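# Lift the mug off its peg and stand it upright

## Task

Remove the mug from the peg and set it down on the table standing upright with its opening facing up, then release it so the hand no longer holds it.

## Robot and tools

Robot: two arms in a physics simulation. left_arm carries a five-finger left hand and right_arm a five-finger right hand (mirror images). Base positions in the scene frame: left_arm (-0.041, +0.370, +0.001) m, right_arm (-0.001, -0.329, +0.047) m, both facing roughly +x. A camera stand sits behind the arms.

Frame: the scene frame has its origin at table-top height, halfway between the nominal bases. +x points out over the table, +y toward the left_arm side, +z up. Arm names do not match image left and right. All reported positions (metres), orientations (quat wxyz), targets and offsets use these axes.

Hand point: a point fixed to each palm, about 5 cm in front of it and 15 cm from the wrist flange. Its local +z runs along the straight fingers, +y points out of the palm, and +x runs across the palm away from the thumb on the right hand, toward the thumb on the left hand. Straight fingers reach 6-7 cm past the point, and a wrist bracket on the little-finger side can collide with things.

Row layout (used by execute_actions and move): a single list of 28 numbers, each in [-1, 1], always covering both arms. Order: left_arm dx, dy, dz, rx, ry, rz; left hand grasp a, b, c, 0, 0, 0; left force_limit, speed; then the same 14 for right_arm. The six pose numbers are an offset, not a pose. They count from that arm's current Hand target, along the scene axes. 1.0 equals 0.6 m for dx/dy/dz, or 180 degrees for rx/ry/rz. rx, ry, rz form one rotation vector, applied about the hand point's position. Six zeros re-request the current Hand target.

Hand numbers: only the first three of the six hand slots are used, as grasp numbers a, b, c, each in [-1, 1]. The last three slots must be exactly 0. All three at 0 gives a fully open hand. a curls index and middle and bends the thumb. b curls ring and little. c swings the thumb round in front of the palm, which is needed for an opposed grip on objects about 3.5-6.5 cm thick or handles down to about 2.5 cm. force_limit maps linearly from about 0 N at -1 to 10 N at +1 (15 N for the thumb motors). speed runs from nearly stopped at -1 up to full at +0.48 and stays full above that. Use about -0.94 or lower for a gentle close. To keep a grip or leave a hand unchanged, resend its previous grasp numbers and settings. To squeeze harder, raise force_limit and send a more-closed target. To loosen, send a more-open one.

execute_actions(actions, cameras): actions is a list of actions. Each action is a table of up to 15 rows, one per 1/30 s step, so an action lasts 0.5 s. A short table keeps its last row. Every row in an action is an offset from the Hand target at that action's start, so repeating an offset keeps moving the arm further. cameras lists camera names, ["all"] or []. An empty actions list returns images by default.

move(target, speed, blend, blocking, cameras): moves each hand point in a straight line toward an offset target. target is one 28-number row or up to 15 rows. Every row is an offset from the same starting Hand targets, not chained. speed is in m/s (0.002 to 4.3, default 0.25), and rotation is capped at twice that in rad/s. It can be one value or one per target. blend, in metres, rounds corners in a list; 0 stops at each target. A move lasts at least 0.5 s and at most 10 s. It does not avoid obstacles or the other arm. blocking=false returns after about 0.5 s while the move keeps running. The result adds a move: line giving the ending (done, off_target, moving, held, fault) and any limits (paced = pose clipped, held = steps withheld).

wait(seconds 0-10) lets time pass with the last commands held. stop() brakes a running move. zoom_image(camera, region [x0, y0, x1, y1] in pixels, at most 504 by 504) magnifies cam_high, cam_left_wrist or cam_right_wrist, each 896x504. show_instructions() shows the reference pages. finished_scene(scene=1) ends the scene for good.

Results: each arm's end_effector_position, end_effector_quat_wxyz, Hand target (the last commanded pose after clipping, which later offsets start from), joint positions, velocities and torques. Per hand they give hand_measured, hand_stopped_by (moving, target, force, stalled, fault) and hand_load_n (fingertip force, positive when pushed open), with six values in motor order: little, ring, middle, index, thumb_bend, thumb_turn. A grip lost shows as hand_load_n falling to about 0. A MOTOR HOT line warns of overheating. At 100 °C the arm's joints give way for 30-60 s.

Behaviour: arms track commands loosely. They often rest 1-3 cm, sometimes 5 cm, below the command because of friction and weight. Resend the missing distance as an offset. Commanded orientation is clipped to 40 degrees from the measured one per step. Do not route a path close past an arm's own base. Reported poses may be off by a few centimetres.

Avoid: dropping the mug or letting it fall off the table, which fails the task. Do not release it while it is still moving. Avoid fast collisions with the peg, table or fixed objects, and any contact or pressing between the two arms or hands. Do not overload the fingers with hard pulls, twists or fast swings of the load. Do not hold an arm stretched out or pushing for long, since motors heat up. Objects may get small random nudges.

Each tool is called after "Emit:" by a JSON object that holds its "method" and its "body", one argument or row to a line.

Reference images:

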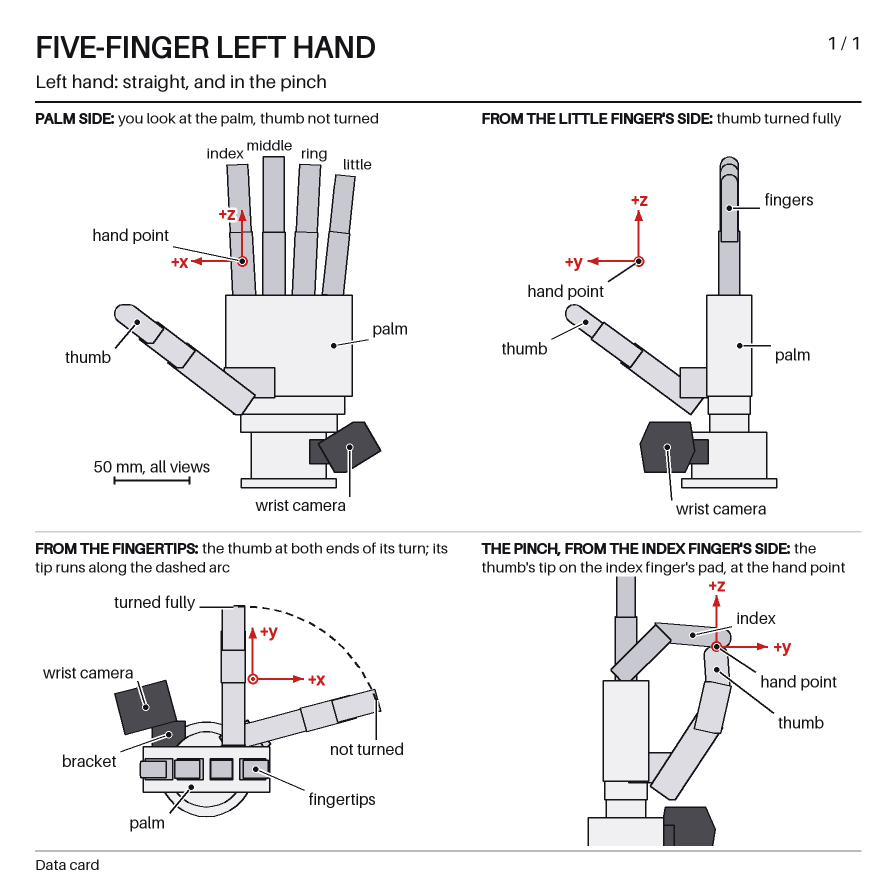

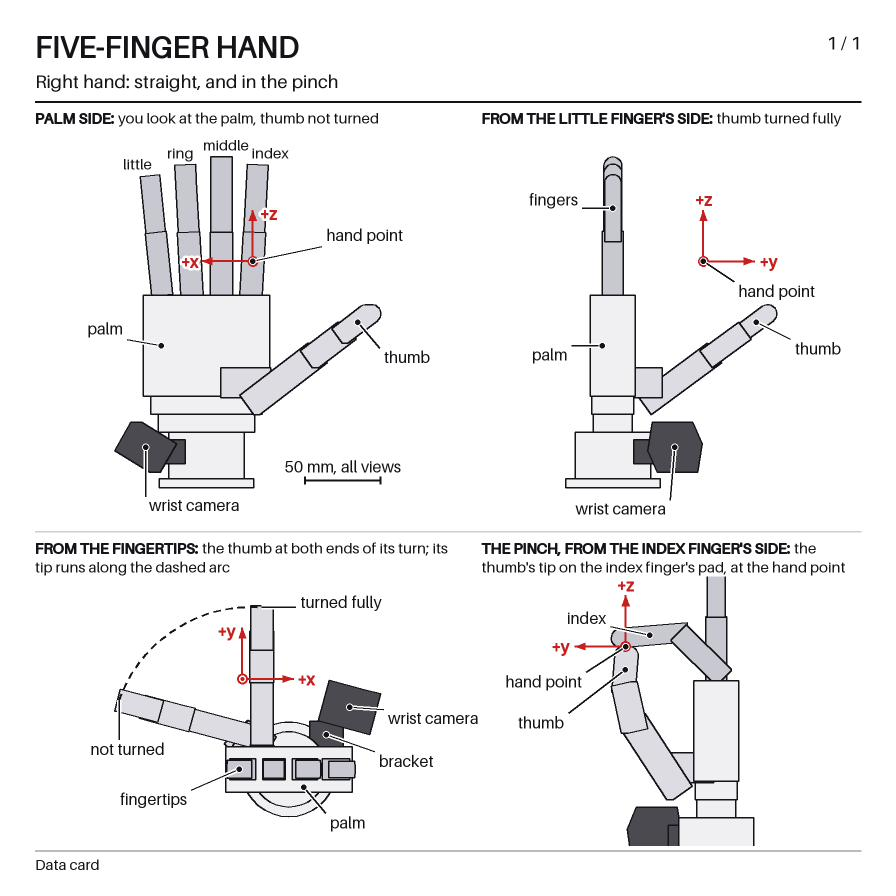

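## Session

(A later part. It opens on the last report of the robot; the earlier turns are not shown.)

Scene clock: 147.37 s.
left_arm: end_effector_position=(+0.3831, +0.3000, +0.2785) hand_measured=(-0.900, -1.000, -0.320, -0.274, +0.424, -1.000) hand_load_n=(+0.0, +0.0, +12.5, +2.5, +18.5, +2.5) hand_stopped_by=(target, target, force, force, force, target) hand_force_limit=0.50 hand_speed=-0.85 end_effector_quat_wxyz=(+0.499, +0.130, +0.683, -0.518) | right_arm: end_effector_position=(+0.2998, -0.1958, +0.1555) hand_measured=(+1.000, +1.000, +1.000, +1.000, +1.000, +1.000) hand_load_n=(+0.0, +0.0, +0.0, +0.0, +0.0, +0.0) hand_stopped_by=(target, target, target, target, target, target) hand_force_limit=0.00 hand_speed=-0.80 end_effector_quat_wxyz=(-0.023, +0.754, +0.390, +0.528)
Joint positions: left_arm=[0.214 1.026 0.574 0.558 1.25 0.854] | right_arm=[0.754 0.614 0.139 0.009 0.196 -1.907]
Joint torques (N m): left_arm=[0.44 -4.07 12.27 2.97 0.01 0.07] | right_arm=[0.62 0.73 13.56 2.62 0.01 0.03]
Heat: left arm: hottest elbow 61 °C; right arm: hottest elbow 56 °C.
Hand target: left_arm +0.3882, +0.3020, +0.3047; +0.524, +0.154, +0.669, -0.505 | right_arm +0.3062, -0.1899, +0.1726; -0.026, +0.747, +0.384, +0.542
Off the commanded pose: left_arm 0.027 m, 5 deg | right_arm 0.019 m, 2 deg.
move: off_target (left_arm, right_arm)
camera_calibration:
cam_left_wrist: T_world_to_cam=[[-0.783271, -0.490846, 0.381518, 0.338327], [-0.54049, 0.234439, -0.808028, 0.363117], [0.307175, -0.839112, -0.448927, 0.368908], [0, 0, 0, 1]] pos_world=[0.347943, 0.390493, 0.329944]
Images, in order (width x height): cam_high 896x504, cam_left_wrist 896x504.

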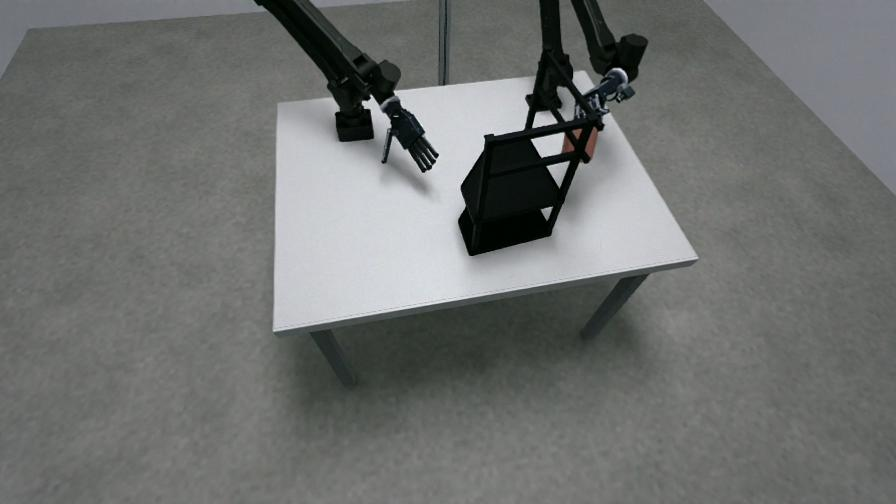

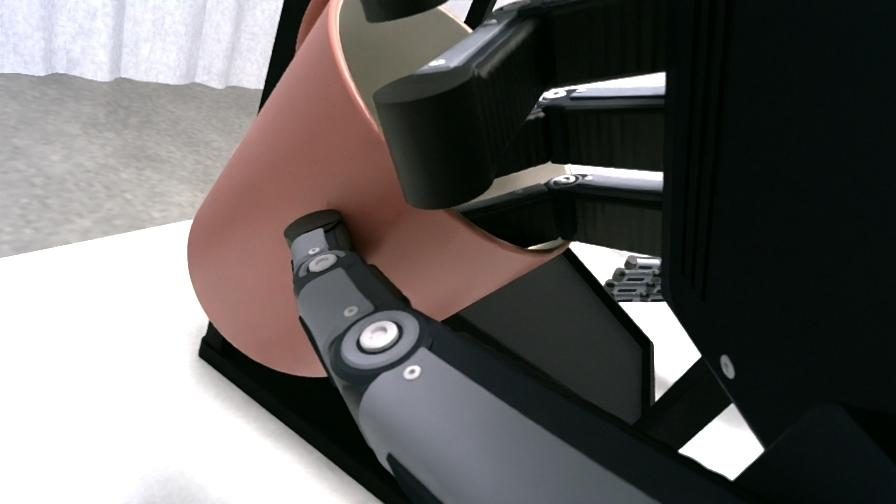

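Emit:
{"method": "move", "body": {
  "target": [
    [0.01,0.117,-0.013,-0.0196,0.0732,0.0818,1,1,1,0,0,0,0.5,-0.85, 0,0,0,0,0,0, 0,0,0,0,0,0, 0.0,-0.8],
    [0.058,0.133,-0.047,-0.0393,0.1465,0.1636,1,1,1,0,0,0,0.5,-0.85, 0,0,0,0,0,0, 0,0,0,0,0,0, 0.0,-0.8]
  ],
  "speed": 0.13,
  "blend": [0.03,0],
  "cameras": ["cam_left_wrist","cam_high"]
}}

Emit:
{"method": "zoom_image", "body": {
  "camera": "cam_high",
  "region": [540, 30, 680, 180]
}}

Scene clock: 160.23 s.
left_arm: end_effector_position=(+0.3956, +0.3798, +0.2167) hand_measured=(-0.900, -1.000, -0.320, -0.274, +0.424, -1.000) hand_load_n=(+0.0, +0.0, +10.0, +4.5, +18.0, +2.0) hand_stopped_by=(target, target, force, force, force, target) hand_force_limit=0.50 hand_speed=-0.85 end_effector_quat_wxyz=(+0.438, -0.200, +0.772, -0.416) | right_arm: end_effector_position=(+0.2998, -0.1958, +0.1555) hand_measured=(+1.000, +1.000, +1.000, +1.000, +1.000, +1.000) hand_load_n=(+0.0, +0.0, +0.0, +0.0, +0.0, +0.0) hand_stopped_by=(target, target, target, target, target, target) hand_force_limit=0.00 hand_speed=-0.80 end_effector_quat_wxyz=(-0.023, +0.754, +0.390, +0.528)
Joint positions: left_arm=[0.249 0.985 0.657 -0.055 0.763 0.831] | right_arm=[0.754 0.614 0.139 0.009 0.196 -1.907]
Joint torques (N m): left_arm=[-0.32 -4.13 19.29 2.25 0.37 -0.09] | right_arm=[0.62 0.79 13.55 2.59 0.02 0.04]
Heat: left arm: hottest elbow 62 °C; right arm: hottest elbow 56 °C.
Hand target: left_arm +0.4230, +0.3816, +0.2764; +0.477, -0.169, +0.755, -0.418 | right_arm +0.3062, -0.1899, +0.1726; -0.026, +0.747, +0.384, +0.542
Off the commanded pose: left_arm 0.066 m, 6 deg | right_arm 0.019 m, 2 deg.
move: off_target (left_arm, right_arm)
camera_calibration:
cam_left_wrist: T_world_to_cam=[[-0.178295, -0.707529, 0.683823, 0.188329], [-0.872775, -0.207213, -0.441957, 0.52104], [0.454394, -0.675623, -0.580569, 0.312504], [0, 0, 0, 1]] pos_world=[0.346329, 0.452349, 0.282924]
Images, in order (width x height): cam_high 896x504, cam_left_wrist 896x504.

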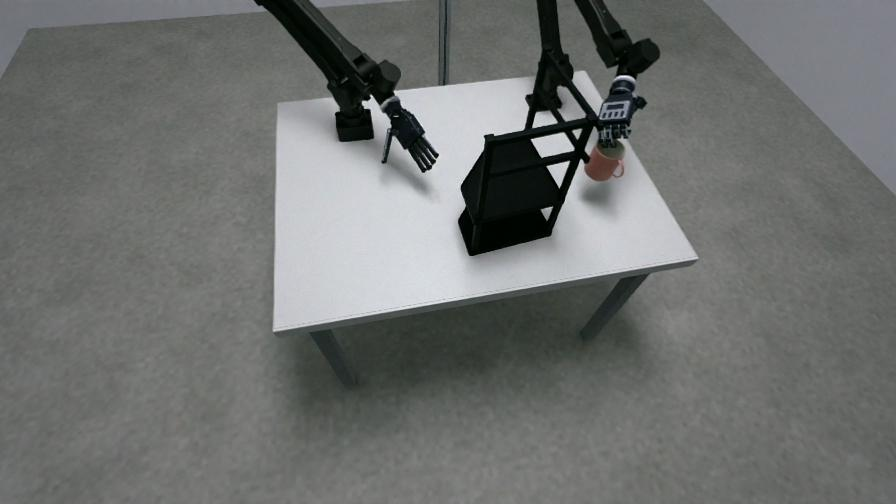

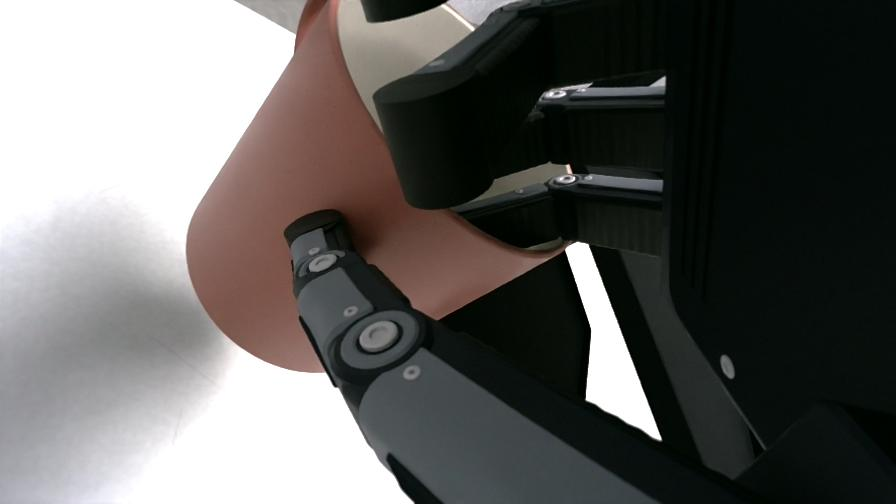

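Scaled by 3.360 from the camera's 896x504 image, which has a finer 1280x720 frame.

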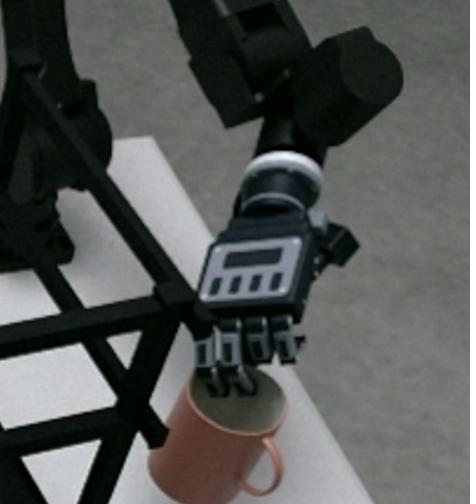

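Emit:
{"method": "zoom_image", "body": {
  "camera": "cam_left_wrist",
  "region": [160, 0, 620, 420]
}}

Scaled by 1.096 from the camera's 896x504 image, which has a finer 1280x720 frame.

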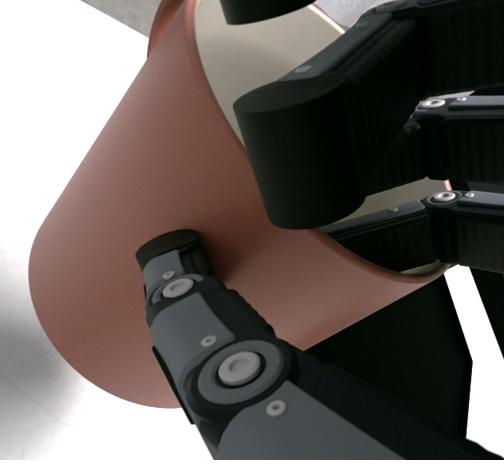

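Emit:
{"method": "move", "body": {
  "target": [0,0,-0.14,0,0,0,1,1,1,0,0,0,0.5,-0.85, 0,0,0,0,0,0, 0,0,0,0,0,0, 0.0,-0.8],
  "speed": 0.1,
  "cameras": ["cam_left_wrist","cam_high"]
}}

Emit:
{"method": "zoom_image", "body": {
  "camera": "cam_high",
  "region": [540, 60, 680, 210]
}}

Scene clock: 166.13 s.
left_arm: end_effector_position=(+0.4119, +0.3838, +0.1689) hand_measured=(-0.900, -1.000, -0.320, -0.274, +0.424, -1.000) hand_load_n=(+0.0, +0.0, +10.5, +4.0, +18.0, +2.5) hand_stopped_by=(target, target, force, force, force, target) hand_force_limit=0.50 hand_speed=-0.85 end_effector_quat_wxyz=(+0.452, -0.190, +0.767, -0.414) | right_arm: end_effector_position=(+0.2998, -0.1958, +0.1555) hand_measured=(+1.000, +1.000, +1.000, +1.000, +1.000, +1.000) hand_load_n=(+0.0, +0.0, +0.0, +0.0, +0.0, +0.0) hand_stopped_by=(target, target, target, target, target, target) hand_force_limit=0.00 hand_speed=-0.80 end_effector_quat_wxyz=(-0.023, +0.754, +0.390, +0.528)
Joint positions: left_arm=[0.245 1.107 0.576 0.182 0.76 0.831] | right_arm=[0.754 0.614 0.139 0.009 0.196 -1.907]
Joint torques (N m): left_arm=[-0.32 -5.36 11.38 3.84 0.37 -0.04] | right_arm=[0.62 0.73 13.55 2.62 0.02 0.04]
Heat: left arm: hottest elbow 64 °C; right arm: hottest elbow 57 °C.
Hand target: left_arm +0.4230, +0.3817, +0.1925; +0.477, -0.169, +0.754, -0.418 | right_arm +0.3062, -0.1899, +0.1726; -0.026, +0.747, +0.384, +0.542
Off the commanded pose: left_arm 0.026 m, 4 deg | right_arm 0.019 m, 2 deg.
move: off_target (left_arm, right_arm)
camera_calibration:
cam_left_wrist: T_world_to_cam=[[-0.200688, -0.715041, 0.669657, 0.241186], [-0.857786, -0.201929, -0.472682, 0.511935], [0.47321, -0.669284, -0.572828, 0.268537], [0, 0, 0, 1]] pos_world=[0.36046, 0.455559, 0.234296]
Images, in order (width x height): cam_high 896x504, cam_left_wrist 896x504.

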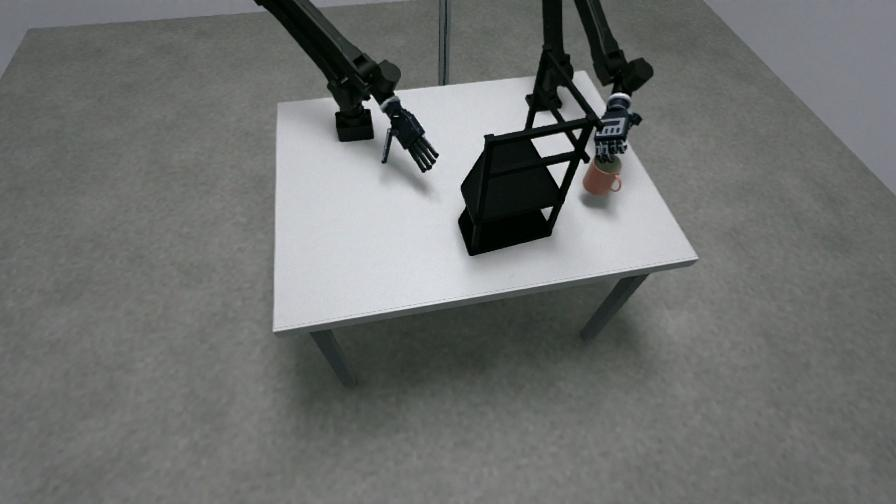

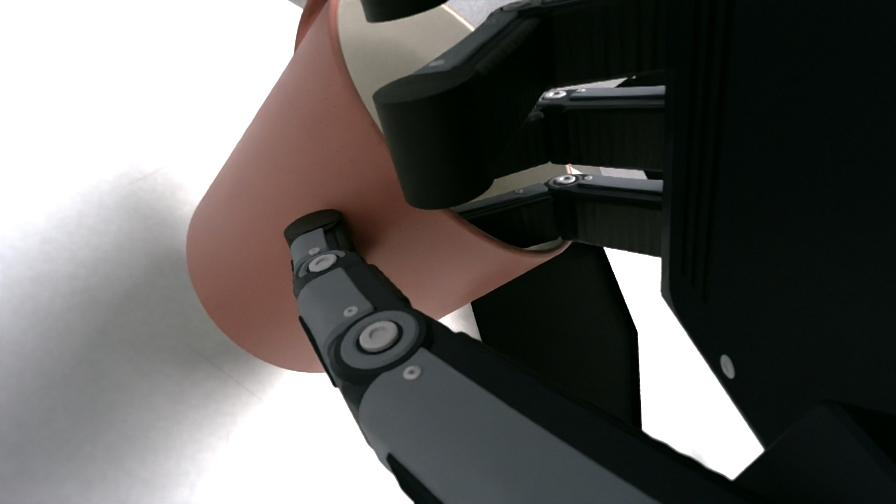

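Scaled by 3.360 from the camera's 896x504 image, which has a finer 1280x720 frame.

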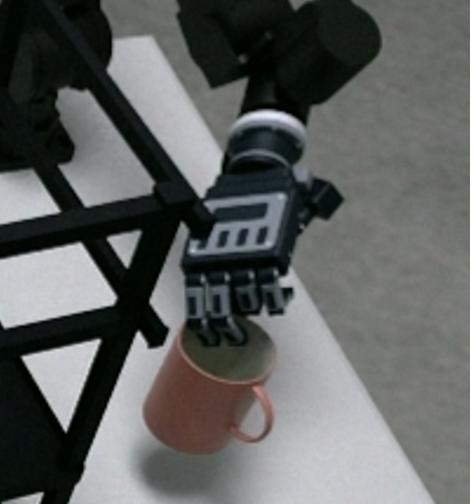

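Emit:
{"method": "move", "body": {
  "target": [0,0,-0.09,0.02,0.028,0,1,1,1,0,0,0,0.5,-0.85, 0,0,0,0,0,0, 0,0,0,0,0,0, 0.0,-0.8],
  "speed": 0.08,
  "cameras": ["cam_left_wrist","cam_high"]
}}

Emit:
{"method": "zoom_image", "body": {
  "camera": "cam_high",
  "region": [540, 80, 680, 230]
}}

Scene clock: 206.90 s.
left_arm: end_effector_position=(+0.4126, +0.3830, +0.1213) hand_measured=(-0.900, -1.000, -0.320, -0.274, +0.424, -1.000) hand_load_n=(+0.0, +0.0, +10.0, +4.5, +18.0, +2.5) hand_stopped_by=(target, target, force, force, force, target) hand_force_limit=0.50 hand_speed=-0.85 end_effector_quat_wxyz=(+0.427, -0.196, +0.793, -0.388) | right_arm: end_effector_position=(+0.2998, -0.1958, +0.1555) hand_measured=(+1.000, +1.000, +1.000, +1.000, +1.000, +1.000) hand_load_n=(+0.0, +0.0, +0.0, +0.0, +0.0, +0.0) hand_stopped_by=(target, target, target, target, target, target) hand_force_limit=0.00 hand_speed=-0.80 end_effector_quat_wxyz=(-0.023, +0.754, +0.390, +0.528)
Joint positions: left_arm=[0.215 1.194 0.558 0.182 0.703 0.897] | right_arm=[0.754 0.614 0.139 0.009 0.196 -1.907]
Joint torques (N m): left_arm=[-0.56 -5.66 10.58 3.07 0.41 0.13] | right_arm=[0.56 0.79 13.57 2.59 0.02 0.03]
Heat: left arm: hottest elbow 55 °C; right arm: hottest elbow 58 °C.
Hand target: left_arm +0.4230, +0.3816, +0.1384; +0.449, -0.172, +0.788, -0.386 | right_arm +0.3062, -0.1899, +0.1726; -0.026, +0.747, +0.384, +0.542
Off the commanded pose: left_arm 0.020 m, 4 deg | right_arm 0.019 m, 2 deg.
move: off_target (left_arm, right_arm)
camera_calibration:
cam_left_wrist: T_world_to_cam=[[-0.147877, -0.747314, 0.647807, 0.26592], [-0.891298, -0.183174, -0.414771, 0.48957], [0.428626, -0.638724, -0.638993, 0.255216], [0, 0, 0, 1]] pos_world=[0.366284, 0.451416, 0.193876]
Images, in order (width x height): cam_high 896x504, cam_left_wrist 896x504.

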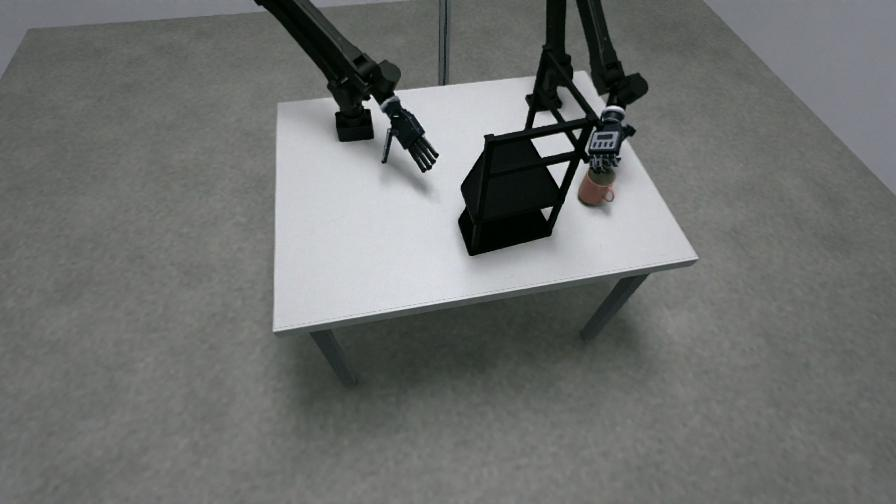

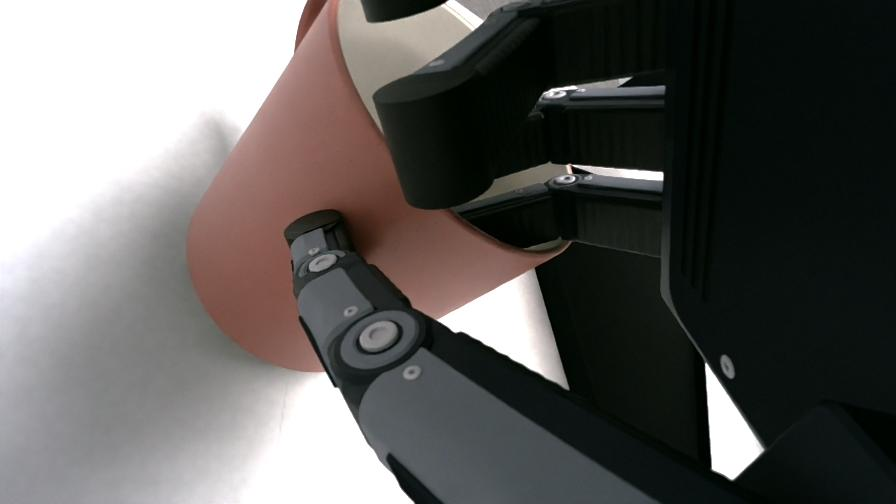

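Scaled by 3.360 from the camera's 896x504 image, which has a finer 1280x720 frame.

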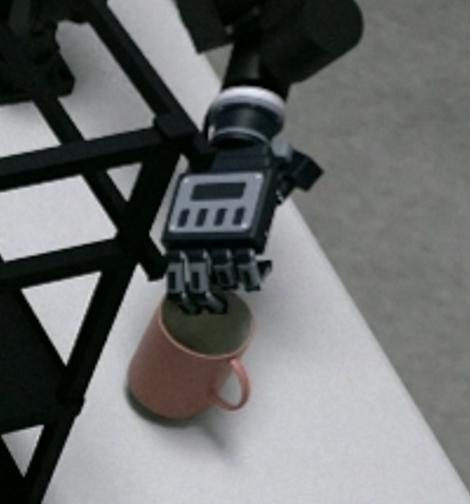

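Emit:
{"method": "move", "body": {
  "target": [0,0,-0.045,0,0,0,1,1,1,0,0,0,0.5,-0.85, 0,0,0,0,0,0, 0,0,0,0,0,0, 0.0,-0.8],
  "speed": 0.06,
  "cameras": ["cam_left_wrist","cam_high"]
}}

Emit:
{"method": "zoom_image", "body": {
  "camera": "cam_high",
  "region": [540, 100, 680, 250]
}}

Scene clock: 209.50 s.
left_arm: end_effector_position=(+0.4135, +0.3836, +0.0999) hand_measured=(-0.900, -1.000, -0.320, -0.274, +0.424, -1.000) hand_load_n=(+0.0, +0.0, +7.0, +3.0, +18.5, +2.5) hand_stopped_by=(target, target, force, force, force, target) hand_force_limit=0.50 hand_speed=-0.85 end_effector_quat_wxyz=(+0.429, -0.194, +0.793, -0.386) | right_arm: end_effector_position=(+0.2998, -0.1958, +0.1555) hand_measured=(+1.000, +1.000, +1.000, +1.000, +1.000, +1.000) hand_load_n=(+0.0, +0.0, +0.0, +0.0, +0.0, +0.0) hand_stopped_by=(target, target, target, target, target, target) hand_force_limit=0.00 hand_speed=-0.80 end_effector_quat_wxyz=(-0.023, +0.754, +0.390, +0.528)
Joint positions: left_arm=[0.215 1.25 0.527 0.271 0.702 0.901] | right_arm=[0.754 0.614 0.139 0.009 0.196 -1.907]
Joint torques (N m): left_arm=[-0.38 -5.01 9.32 3.63 0.46 0.14] | right_arm=[0.62 0.73 13.56 2.59 0.02 0.03]
Heat: left arm: hottest elbow 55 °C; right arm: hottest elbow 58 °C.
Hand target: left_arm +0.4230, +0.3817, +0.1114; +0.449, -0.172, +0.788, -0.386 | right_arm +0.3062, -0.1899, +0.1726; -0.026, +0.747, +0.384, +0.542
Off the commanded pose: left_arm 0.015 m, 3 deg | right_arm 0.019 m, 2 deg.
move: off_target (left_arm, right_arm)
camera_calibration:
cam_left_wrist: T_world_to_cam=[[-0.151389, -0.750214, 0.643631, 0.283349], [-0.889469, -0.180648, -0.419776, 0.480385], [0.431192, -0.636039, -0.639944, 0.239555], [0, 0, 0, 1]] pos_world=[0.366889, 0.451719, 0.172584]
Images, in order (width x height): cam_high 896x504, cam_left_wrist 896x504.

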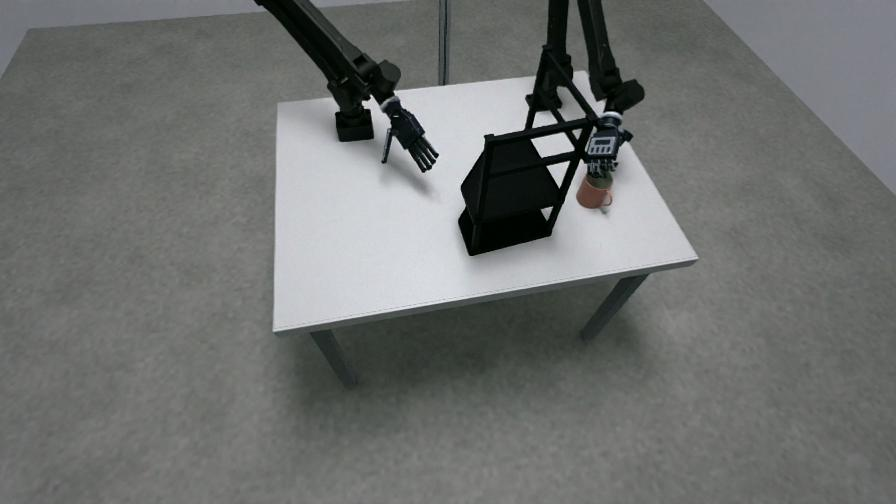

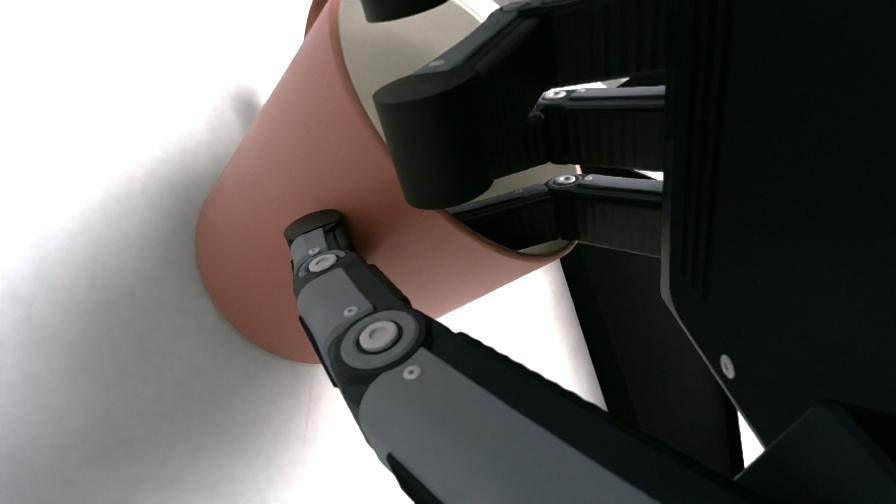

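Scaled by 3.360 from the camera's 896x504 image, which has a finer 1280x720 frame.

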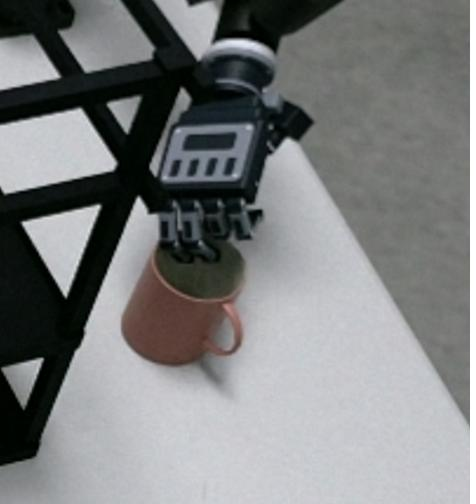

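Emit:
{"method": "move", "body": {
  "target": [0,0,-0.012,0,0,0,1,1,1,0,0,0,0.5,-0.85, 0,0,0,0,0,0, 0,0,0,0,0,0, 0.0,-0.8],
  "speed": 0.04,
  "cameras": ["cam_left_wrist","cam_high"]
}}

Emit:
{"method": "zoom_image", "body": {
  "camera": "cam_high",
  "region": [560, 140, 640, 230]
}}

Scene clock: 211.57 s.
left_arm: end_effector_position=(+0.4162, +0.3844, +0.0976) hand_measured=(-0.900, -1.000, -0.320, -0.274, +0.424, -1.000) hand_load_n=(+0.0, +0.0, +5.5, +2.5, +18.5, +3.0) hand_stopped_by=(target, target, force, force, force, target) hand_force_limit=0.50 hand_speed=-0.85 end_effector_quat_wxyz=(+0.435, -0.190, +0.791, -0.386) | right_arm: end_effector_position=(+0.2998, -0.1958, +0.1555) hand_measured=(+1.000, +1.000, +1.000, +1.000, +1.000, +1.000) hand_load_n=(+0.0, +0.0, +0.0, +0.0, +0.0, +0.0) hand_stopped_by=(target, target, target, target, target, target) hand_force_limit=0.00 hand_speed=-0.80 end_effector_quat_wxyz=(-0.023, +0.754, +0.390, +0.528)
Joint positions: left_arm=[0.215 1.265 0.522 0.305 0.702 0.902] | right_arm=[0.754 0.614 0.139 0.009 0.196 -1.907]
Joint torques (N m): left_arm=[-0.56 -4.72 8.73 3.23 0.42 0.13] | right_arm=[0.56 0.79 13.56 2.61 0.02 0.03]
Heat: left arm: hottest elbow 54 °C; right arm: hottest elbow 58 °C.
Hand target: left_arm +0.4231, +0.3817, +0.1043; +0.449, -0.172, +0.787, -0.386 | right_arm +0.3062, -0.1899, +0.1726; -0.026, +0.747, +0.384, +0.542
Off the commanded pose: left_arm 0.010 m, 3 deg | right_arm 0.019 m, 2 deg.
move: off_target (left_arm, right_arm)
camera_calibration:
cam_left_wrist: T_world_to_cam=[[-0.160536, -0.752997, 0.638141, 0.291257], [-0.883665, -0.178388, -0.432798, 0.47987], [0.439732, -0.633382, -0.636759, 0.23241], [0, 0, 0, 1]] pos_world=[0.368603, 0.452123, 0.169814]
Images, in order (width x height): cam_high 896x504, cam_left_wrist 896x504.

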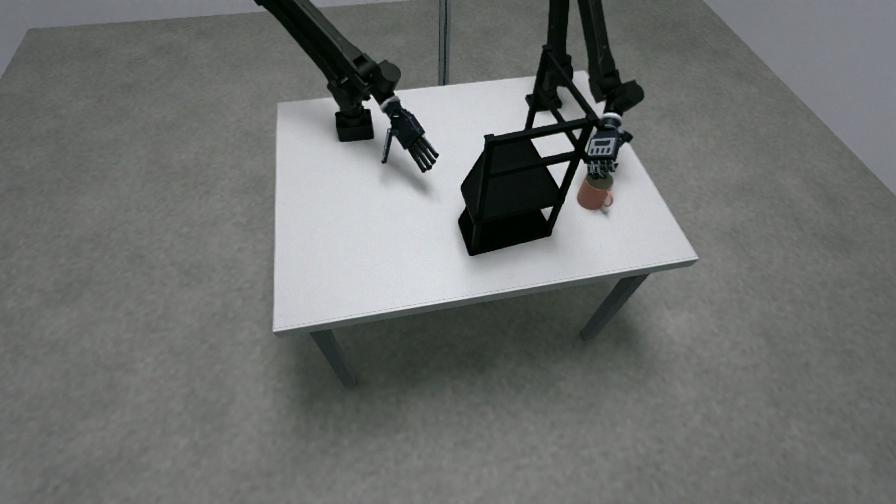

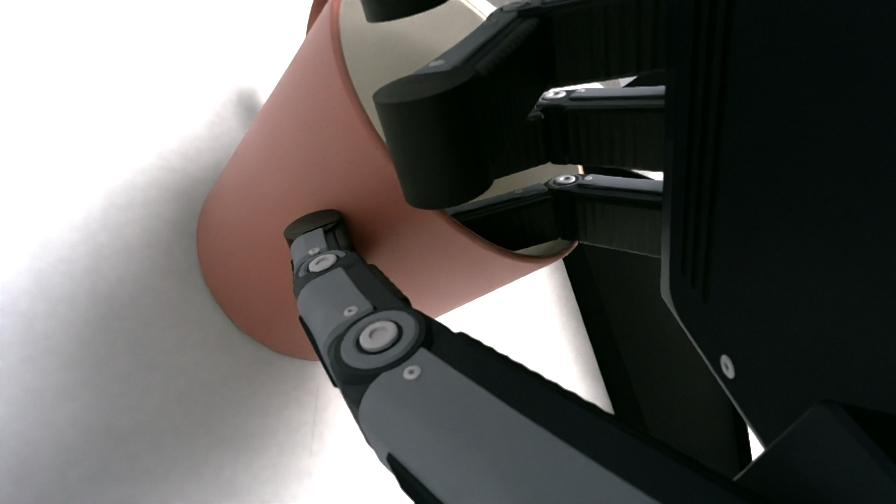

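Scaled by 5.600 from the camera's 896x504 image, which has a finer 1280x720 frame.

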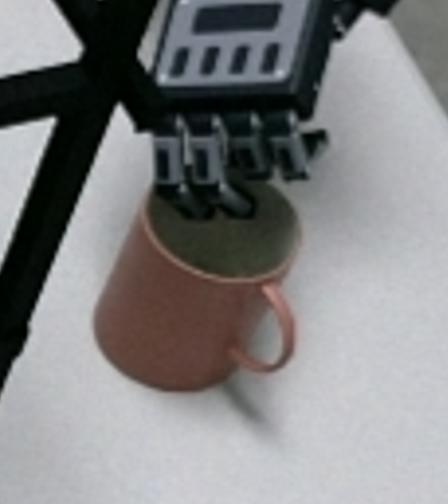

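Emit:
{"method": "move", "body": {
  "target": [0,0,-0.012,0,0,0,1,1,1,0,0,0,0.5,-0.85, 0,0,0,0,0,0, 0,0,0,0,0,0, 0.0,-0.8],
  "speed": 0.04,
  "cameras": ["cam_left_wrist","cam_high"]
}}

Emit:
{"method": "zoom_image", "body": {
  "camera": "cam_high",
  "region": [560, 140, 640, 230]
}}

Scene clock: 213.70 s.
left_arm: end_effector_position=(+0.4194, +0.3847, +0.0966) hand_measured=(-0.900, -1.000, -0.320, -0.274, +0.424, -1.000) hand_load_n=(+0.0, +0.0, +7.0, +2.0, +18.0, +2.0) hand_stopped_by=(target, target, force, force, force, target) hand_force_limit=0.50 hand_speed=-0.85 end_effector_quat_wxyz=(+0.442, -0.185, +0.788, -0.386) | right_arm: end_effector_position=(+0.2998, -0.1958, +0.1555) hand_measured=(+1.000, +1.000, +1.000, +1.000, +1.000, +1.000) hand_load_n=(+0.0, +0.0, +0.0, +0.0, +0.0, -0.5) hand_stopped_by=(target, target, target, target, target, target) hand_force_limit=0.00 hand_speed=-0.80 end_effector_quat_wxyz=(-0.023, +0.754, +0.390, +0.528)
Joint positions: left_arm=[0.215 1.279 0.518 0.34 0.704 0.903] | right_arm=[0.754 0.614 0.139 0.009 0.196 -1.907]
Joint torques (N m): left_arm=[0.21 -4.37 8.17 3.17 0.34 0.13] | right_arm=[0.62 0.79 13.56 2.61 0.02 0.03]
Heat: left arm: hottest elbow 54 °C; right arm: hottest elbow 58 °C.
Hand target: left_arm +0.4230, +0.3816, +0.0970; +0.449, -0.172, +0.788, -0.386 | right_arm +0.3062, -0.1899, +0.1726; -0.026, +0.747, +0.384, +0.542
Off the commanded pose: left_arm 0.005 m, 2 deg | right_arm 0.019 m, 2 deg.
move: off_target (right_arm)
camera_calibration:
cam_left_wrist: T_world_to_cam=[[-0.173185, -0.755444, 0.631911, 0.299466], [-0.876573, -0.174291, -0.448602, 0.479391], [0.449029, -0.631607, -0.632017, 0.225518], [0, 0, 0, 1]] pos_world=[0.37082, 0.452222, 0.168352]
Images, in order (width x height): cam_high 896x504, cam_left_wrist 896x504.

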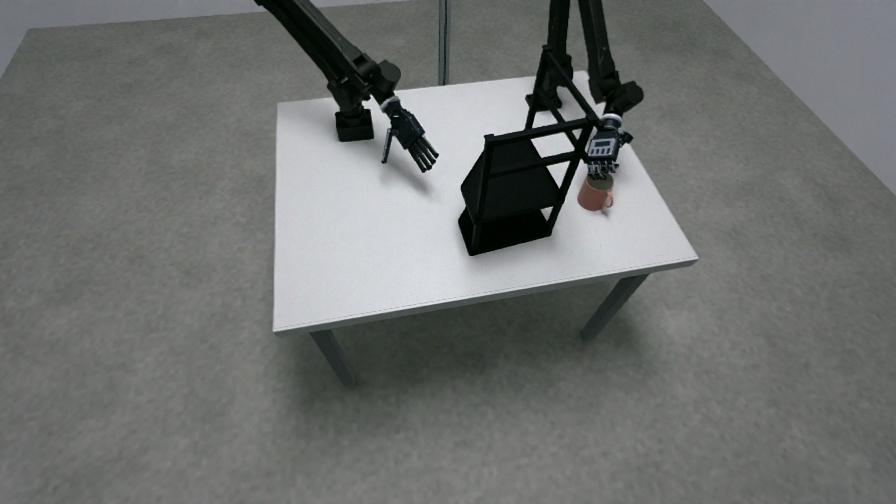

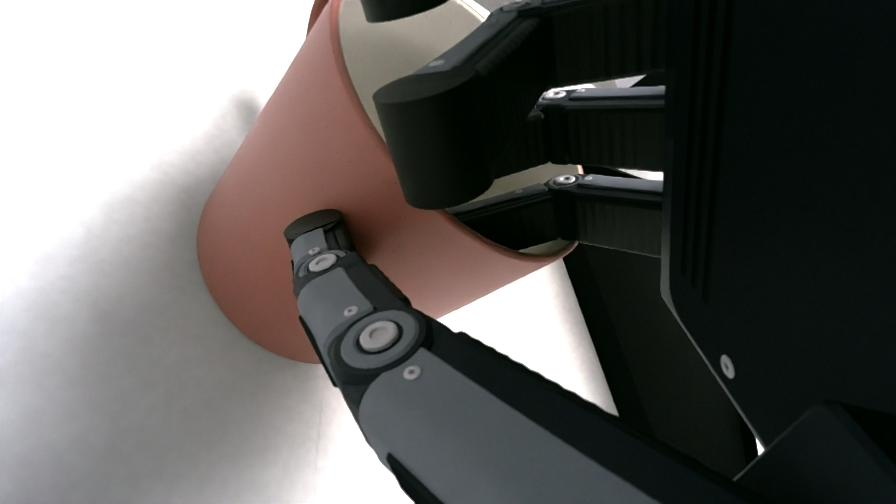

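Scaled by 5.600 from the camera's 896x504 image, which has a finer 1280x720 frame.

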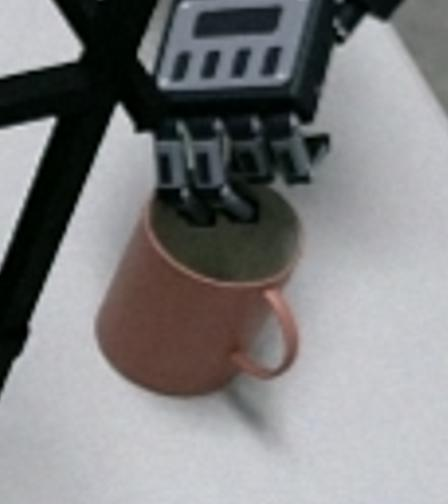

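Emit:
{"method": "move", "body": {
  "target": [0,0,0,0,0,0,0.4,1,1,0,0,0,0.5,-0.85, 0,0,0,0,0,0, 0,0,0,0,0,0, 0.0,-0.8],
  "speed": 0.04,
  "cameras": ["cam_left_wrist","cam_high"]
}}

Emit:
{"method": "zoom_image", "body": {
  "camera": "cam_high",
  "region": [560, 140, 640, 230]
}}

Scene clock: 217.40 s.
left_arm: end_effector_position=(+0.4206, +0.3851, +0.0973) hand_measured=(-0.960, -0.960, +0.100, +0.400, +0.650, -1.000) hand_load_n=(+0.0, +0.0, +0.0, -0.5, +0.0, +0.0) hand_stopped_by=(target, target, target, target, target, target) hand_force_limit=0.50 hand_speed=-0.85 end_effector_quat_wxyz=(+0.445, -0.183, +0.787, -0.386) | right_arm: end_effector_position=(+0.2998, -0.1958, +0.1555) hand_measured=(+1.000, +1.000, +1.000, +1.000, +1.000, +1.000) hand_load_n=(+0.0, +0.0, +0.0, +0.0, +0.0, +0.0) hand_stopped_by=(target, target, target, target, target, target) hand_force_limit=0.00 hand_speed=-0.80 end_effector_quat_wxyz=(-0.023, +0.754, +0.390, +0.528)
Joint positions: left_arm=[0.215 1.281 0.518 0.348 0.704 0.906] | right_arm=[0.754 0.614 0.139 0.009 0.196 -1.907]
Joint torques (N m): left_arm=[-0.44 -4.48 8.23 2.78 0.33 0.12] | right_arm=[0.62 0.79 13.56 2.59 0.02 0.03]
Heat: left arm: hottest elbow 54 °C; right arm: hottest elbow 58 °C.
Hand target: left_arm +0.4231, +0.3816, +0.0971; +0.449, -0.172, +0.788, -0.386 | right_arm +0.3062, -0.1899, +0.1726; -0.026, +0.747, +0.384, +0.542
Off the commanded pose: left_arm 0.004 m, 1 deg | right_arm 0.019 m, 2 deg.
move: off_target (right_arm)
camera_calibration:
cam_left_wrist: T_world_to_cam=[[-0.178113, -0.75763, 0.627912, 0.302848], [-0.87364, -0.17188, -0.455204, 0.479257], [0.452802, -0.629646, -0.631281, 0.223304], [0, 0, 0, 1]] pos_world=[0.371527, 0.452424, 0.168966]
Images, in order (width x height): cam_high 896x504, cam_left_wrist 896x504.

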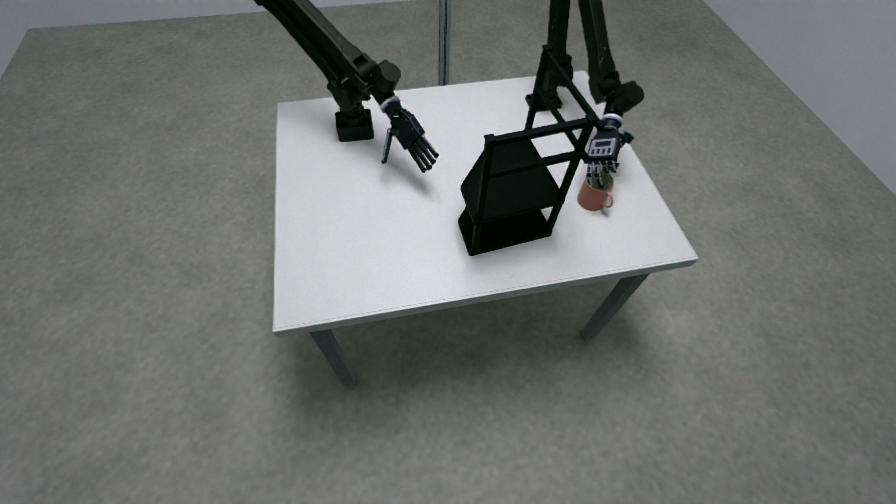

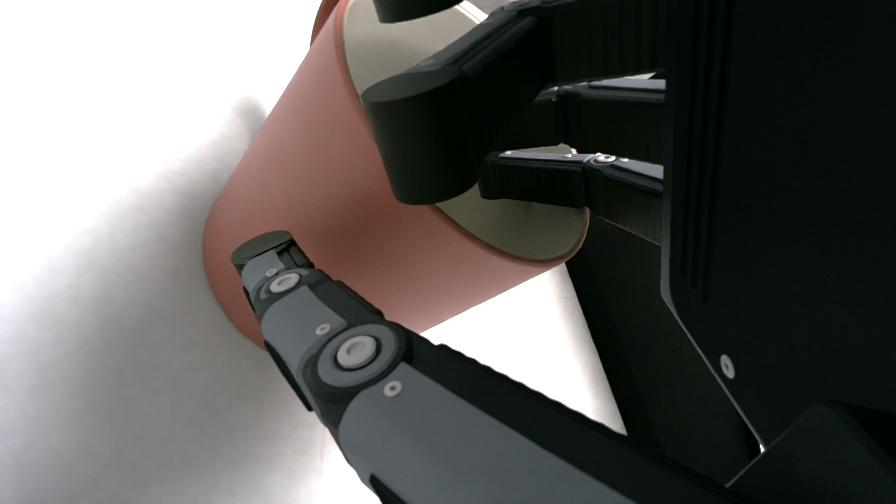

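Scaled by 5.600 from the camera's 896x504 image, which has a finer 1280x720 frame.

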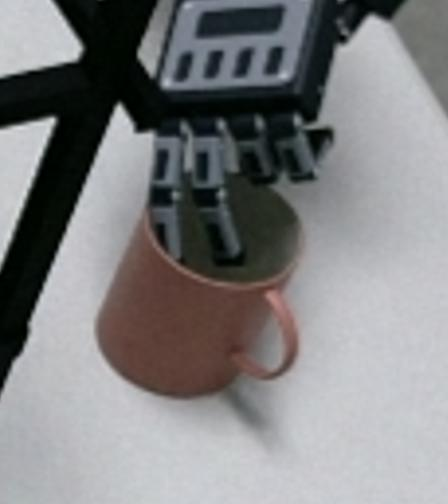

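Emit:
{"method": "move", "body": {
  "target": [0,0,0.2,0,0,0,0.4,1,1,0,0,0,0.5,-0.85, 0,0,0,0,0,0, 0,0,0,0,0,0, 0.0,-0.8],
  "speed": 0.1,
  "cameras": ["cam_left_wrist","cam_high"]
}}

Emit:
{"method": "zoom_image", "body": {
  "camera": "cam_high",
  "region": [550, 90, 650, 230]
}}

Scene clock: 221.33 s.
left_arm: end_effector_position=(+0.4058, +0.3814, +0.1837) hand_measured=(-0.960, -0.960, +0.100, +0.400, +0.650, -1.000) hand_load_n=(+0.0, +0.0, +0.0, +0.0, +0.0, +0.0) hand_stopped_by=(target, target, target, target, target, target) hand_force_limit=0.50 hand_speed=-0.85 end_effector_quat_wxyz=(+0.427, -0.193, +0.794, -0.386) | right_arm: end_effector_position=(+0.2998, -0.1958, +0.1555) hand_measured=(+1.000, +1.000, +1.000, +1.000, +1.000, +1.000) hand_load_n=(+0.0, +0.0, +0.0, +0.0, +0.0, +0.0) hand_stopped_by=(target, target, target, target, target, target) hand_force_limit=0.00 hand_speed=-0.80 end_effector_quat_wxyz=(-0.023, +0.754, +0.390, +0.528)
Joint positions: left_arm=[0.215 1.057 0.654 -0.054 0.703 0.906] | right_arm=[0.754 0.614 0.139 0.009 0.196 -1.907]
Joint torques (N m): left_arm=[-0.5 -4.54 15.75 1.5 0.4 0.09] | right_arm=[0.62 0.73 13.56 2.62 0.02 0.03]
Heat: left arm: hottest elbow 54 °C; right arm: hottest elbow 58 °C.
Hand target: left_arm +0.4230, +0.3816, +0.2170; +0.449, -0.172, +0.788, -0.386 | right_arm +0.3062, -0.1899, +0.1726; -0.026, +0.747, +0.384, +0.542
Off the commanded pose: left_arm 0.037 m, 4 deg | right_arm 0.019 m, 2 deg.
move: off_target (left_arm, right_arm)
camera_calibration:
cam_left_wrist: T_world_to_cam=[[-0.150489, -0.750964, 0.642967, 0.226606], [-0.891878, -0.177455, -0.416009, 0.50741], [0.426505, -0.636053, -0.643063, 0.297459], [0, 0, 0, 1]] pos_world=[0.359782, 0.449415, 0.256671]
Images, in order (width x height): cam_high 896x504, cam_left_wrist 896x504.

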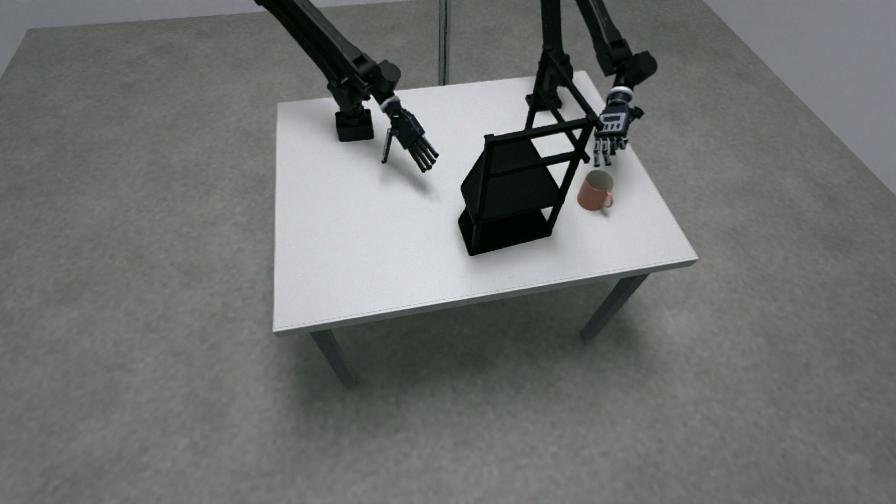

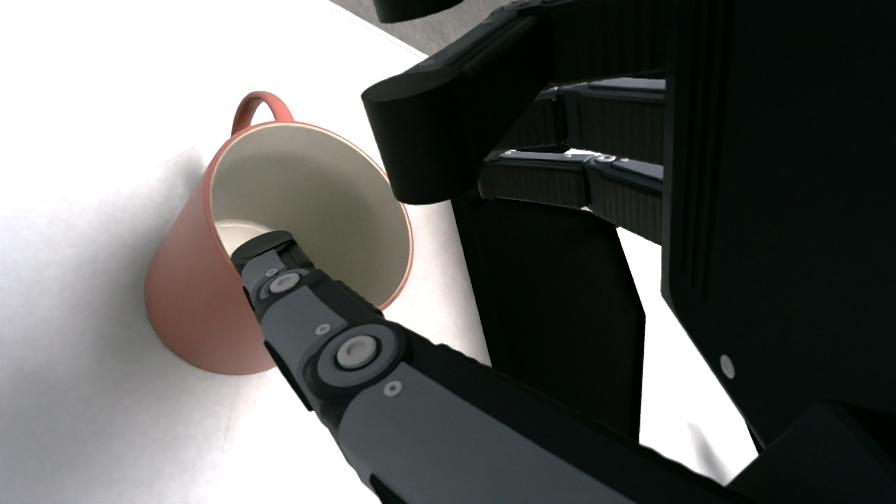

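Scaled by 3.600 from the camera's 896x504 image, which has a finer 1280x720 frame.

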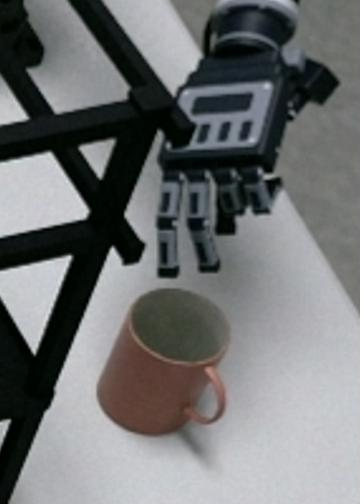

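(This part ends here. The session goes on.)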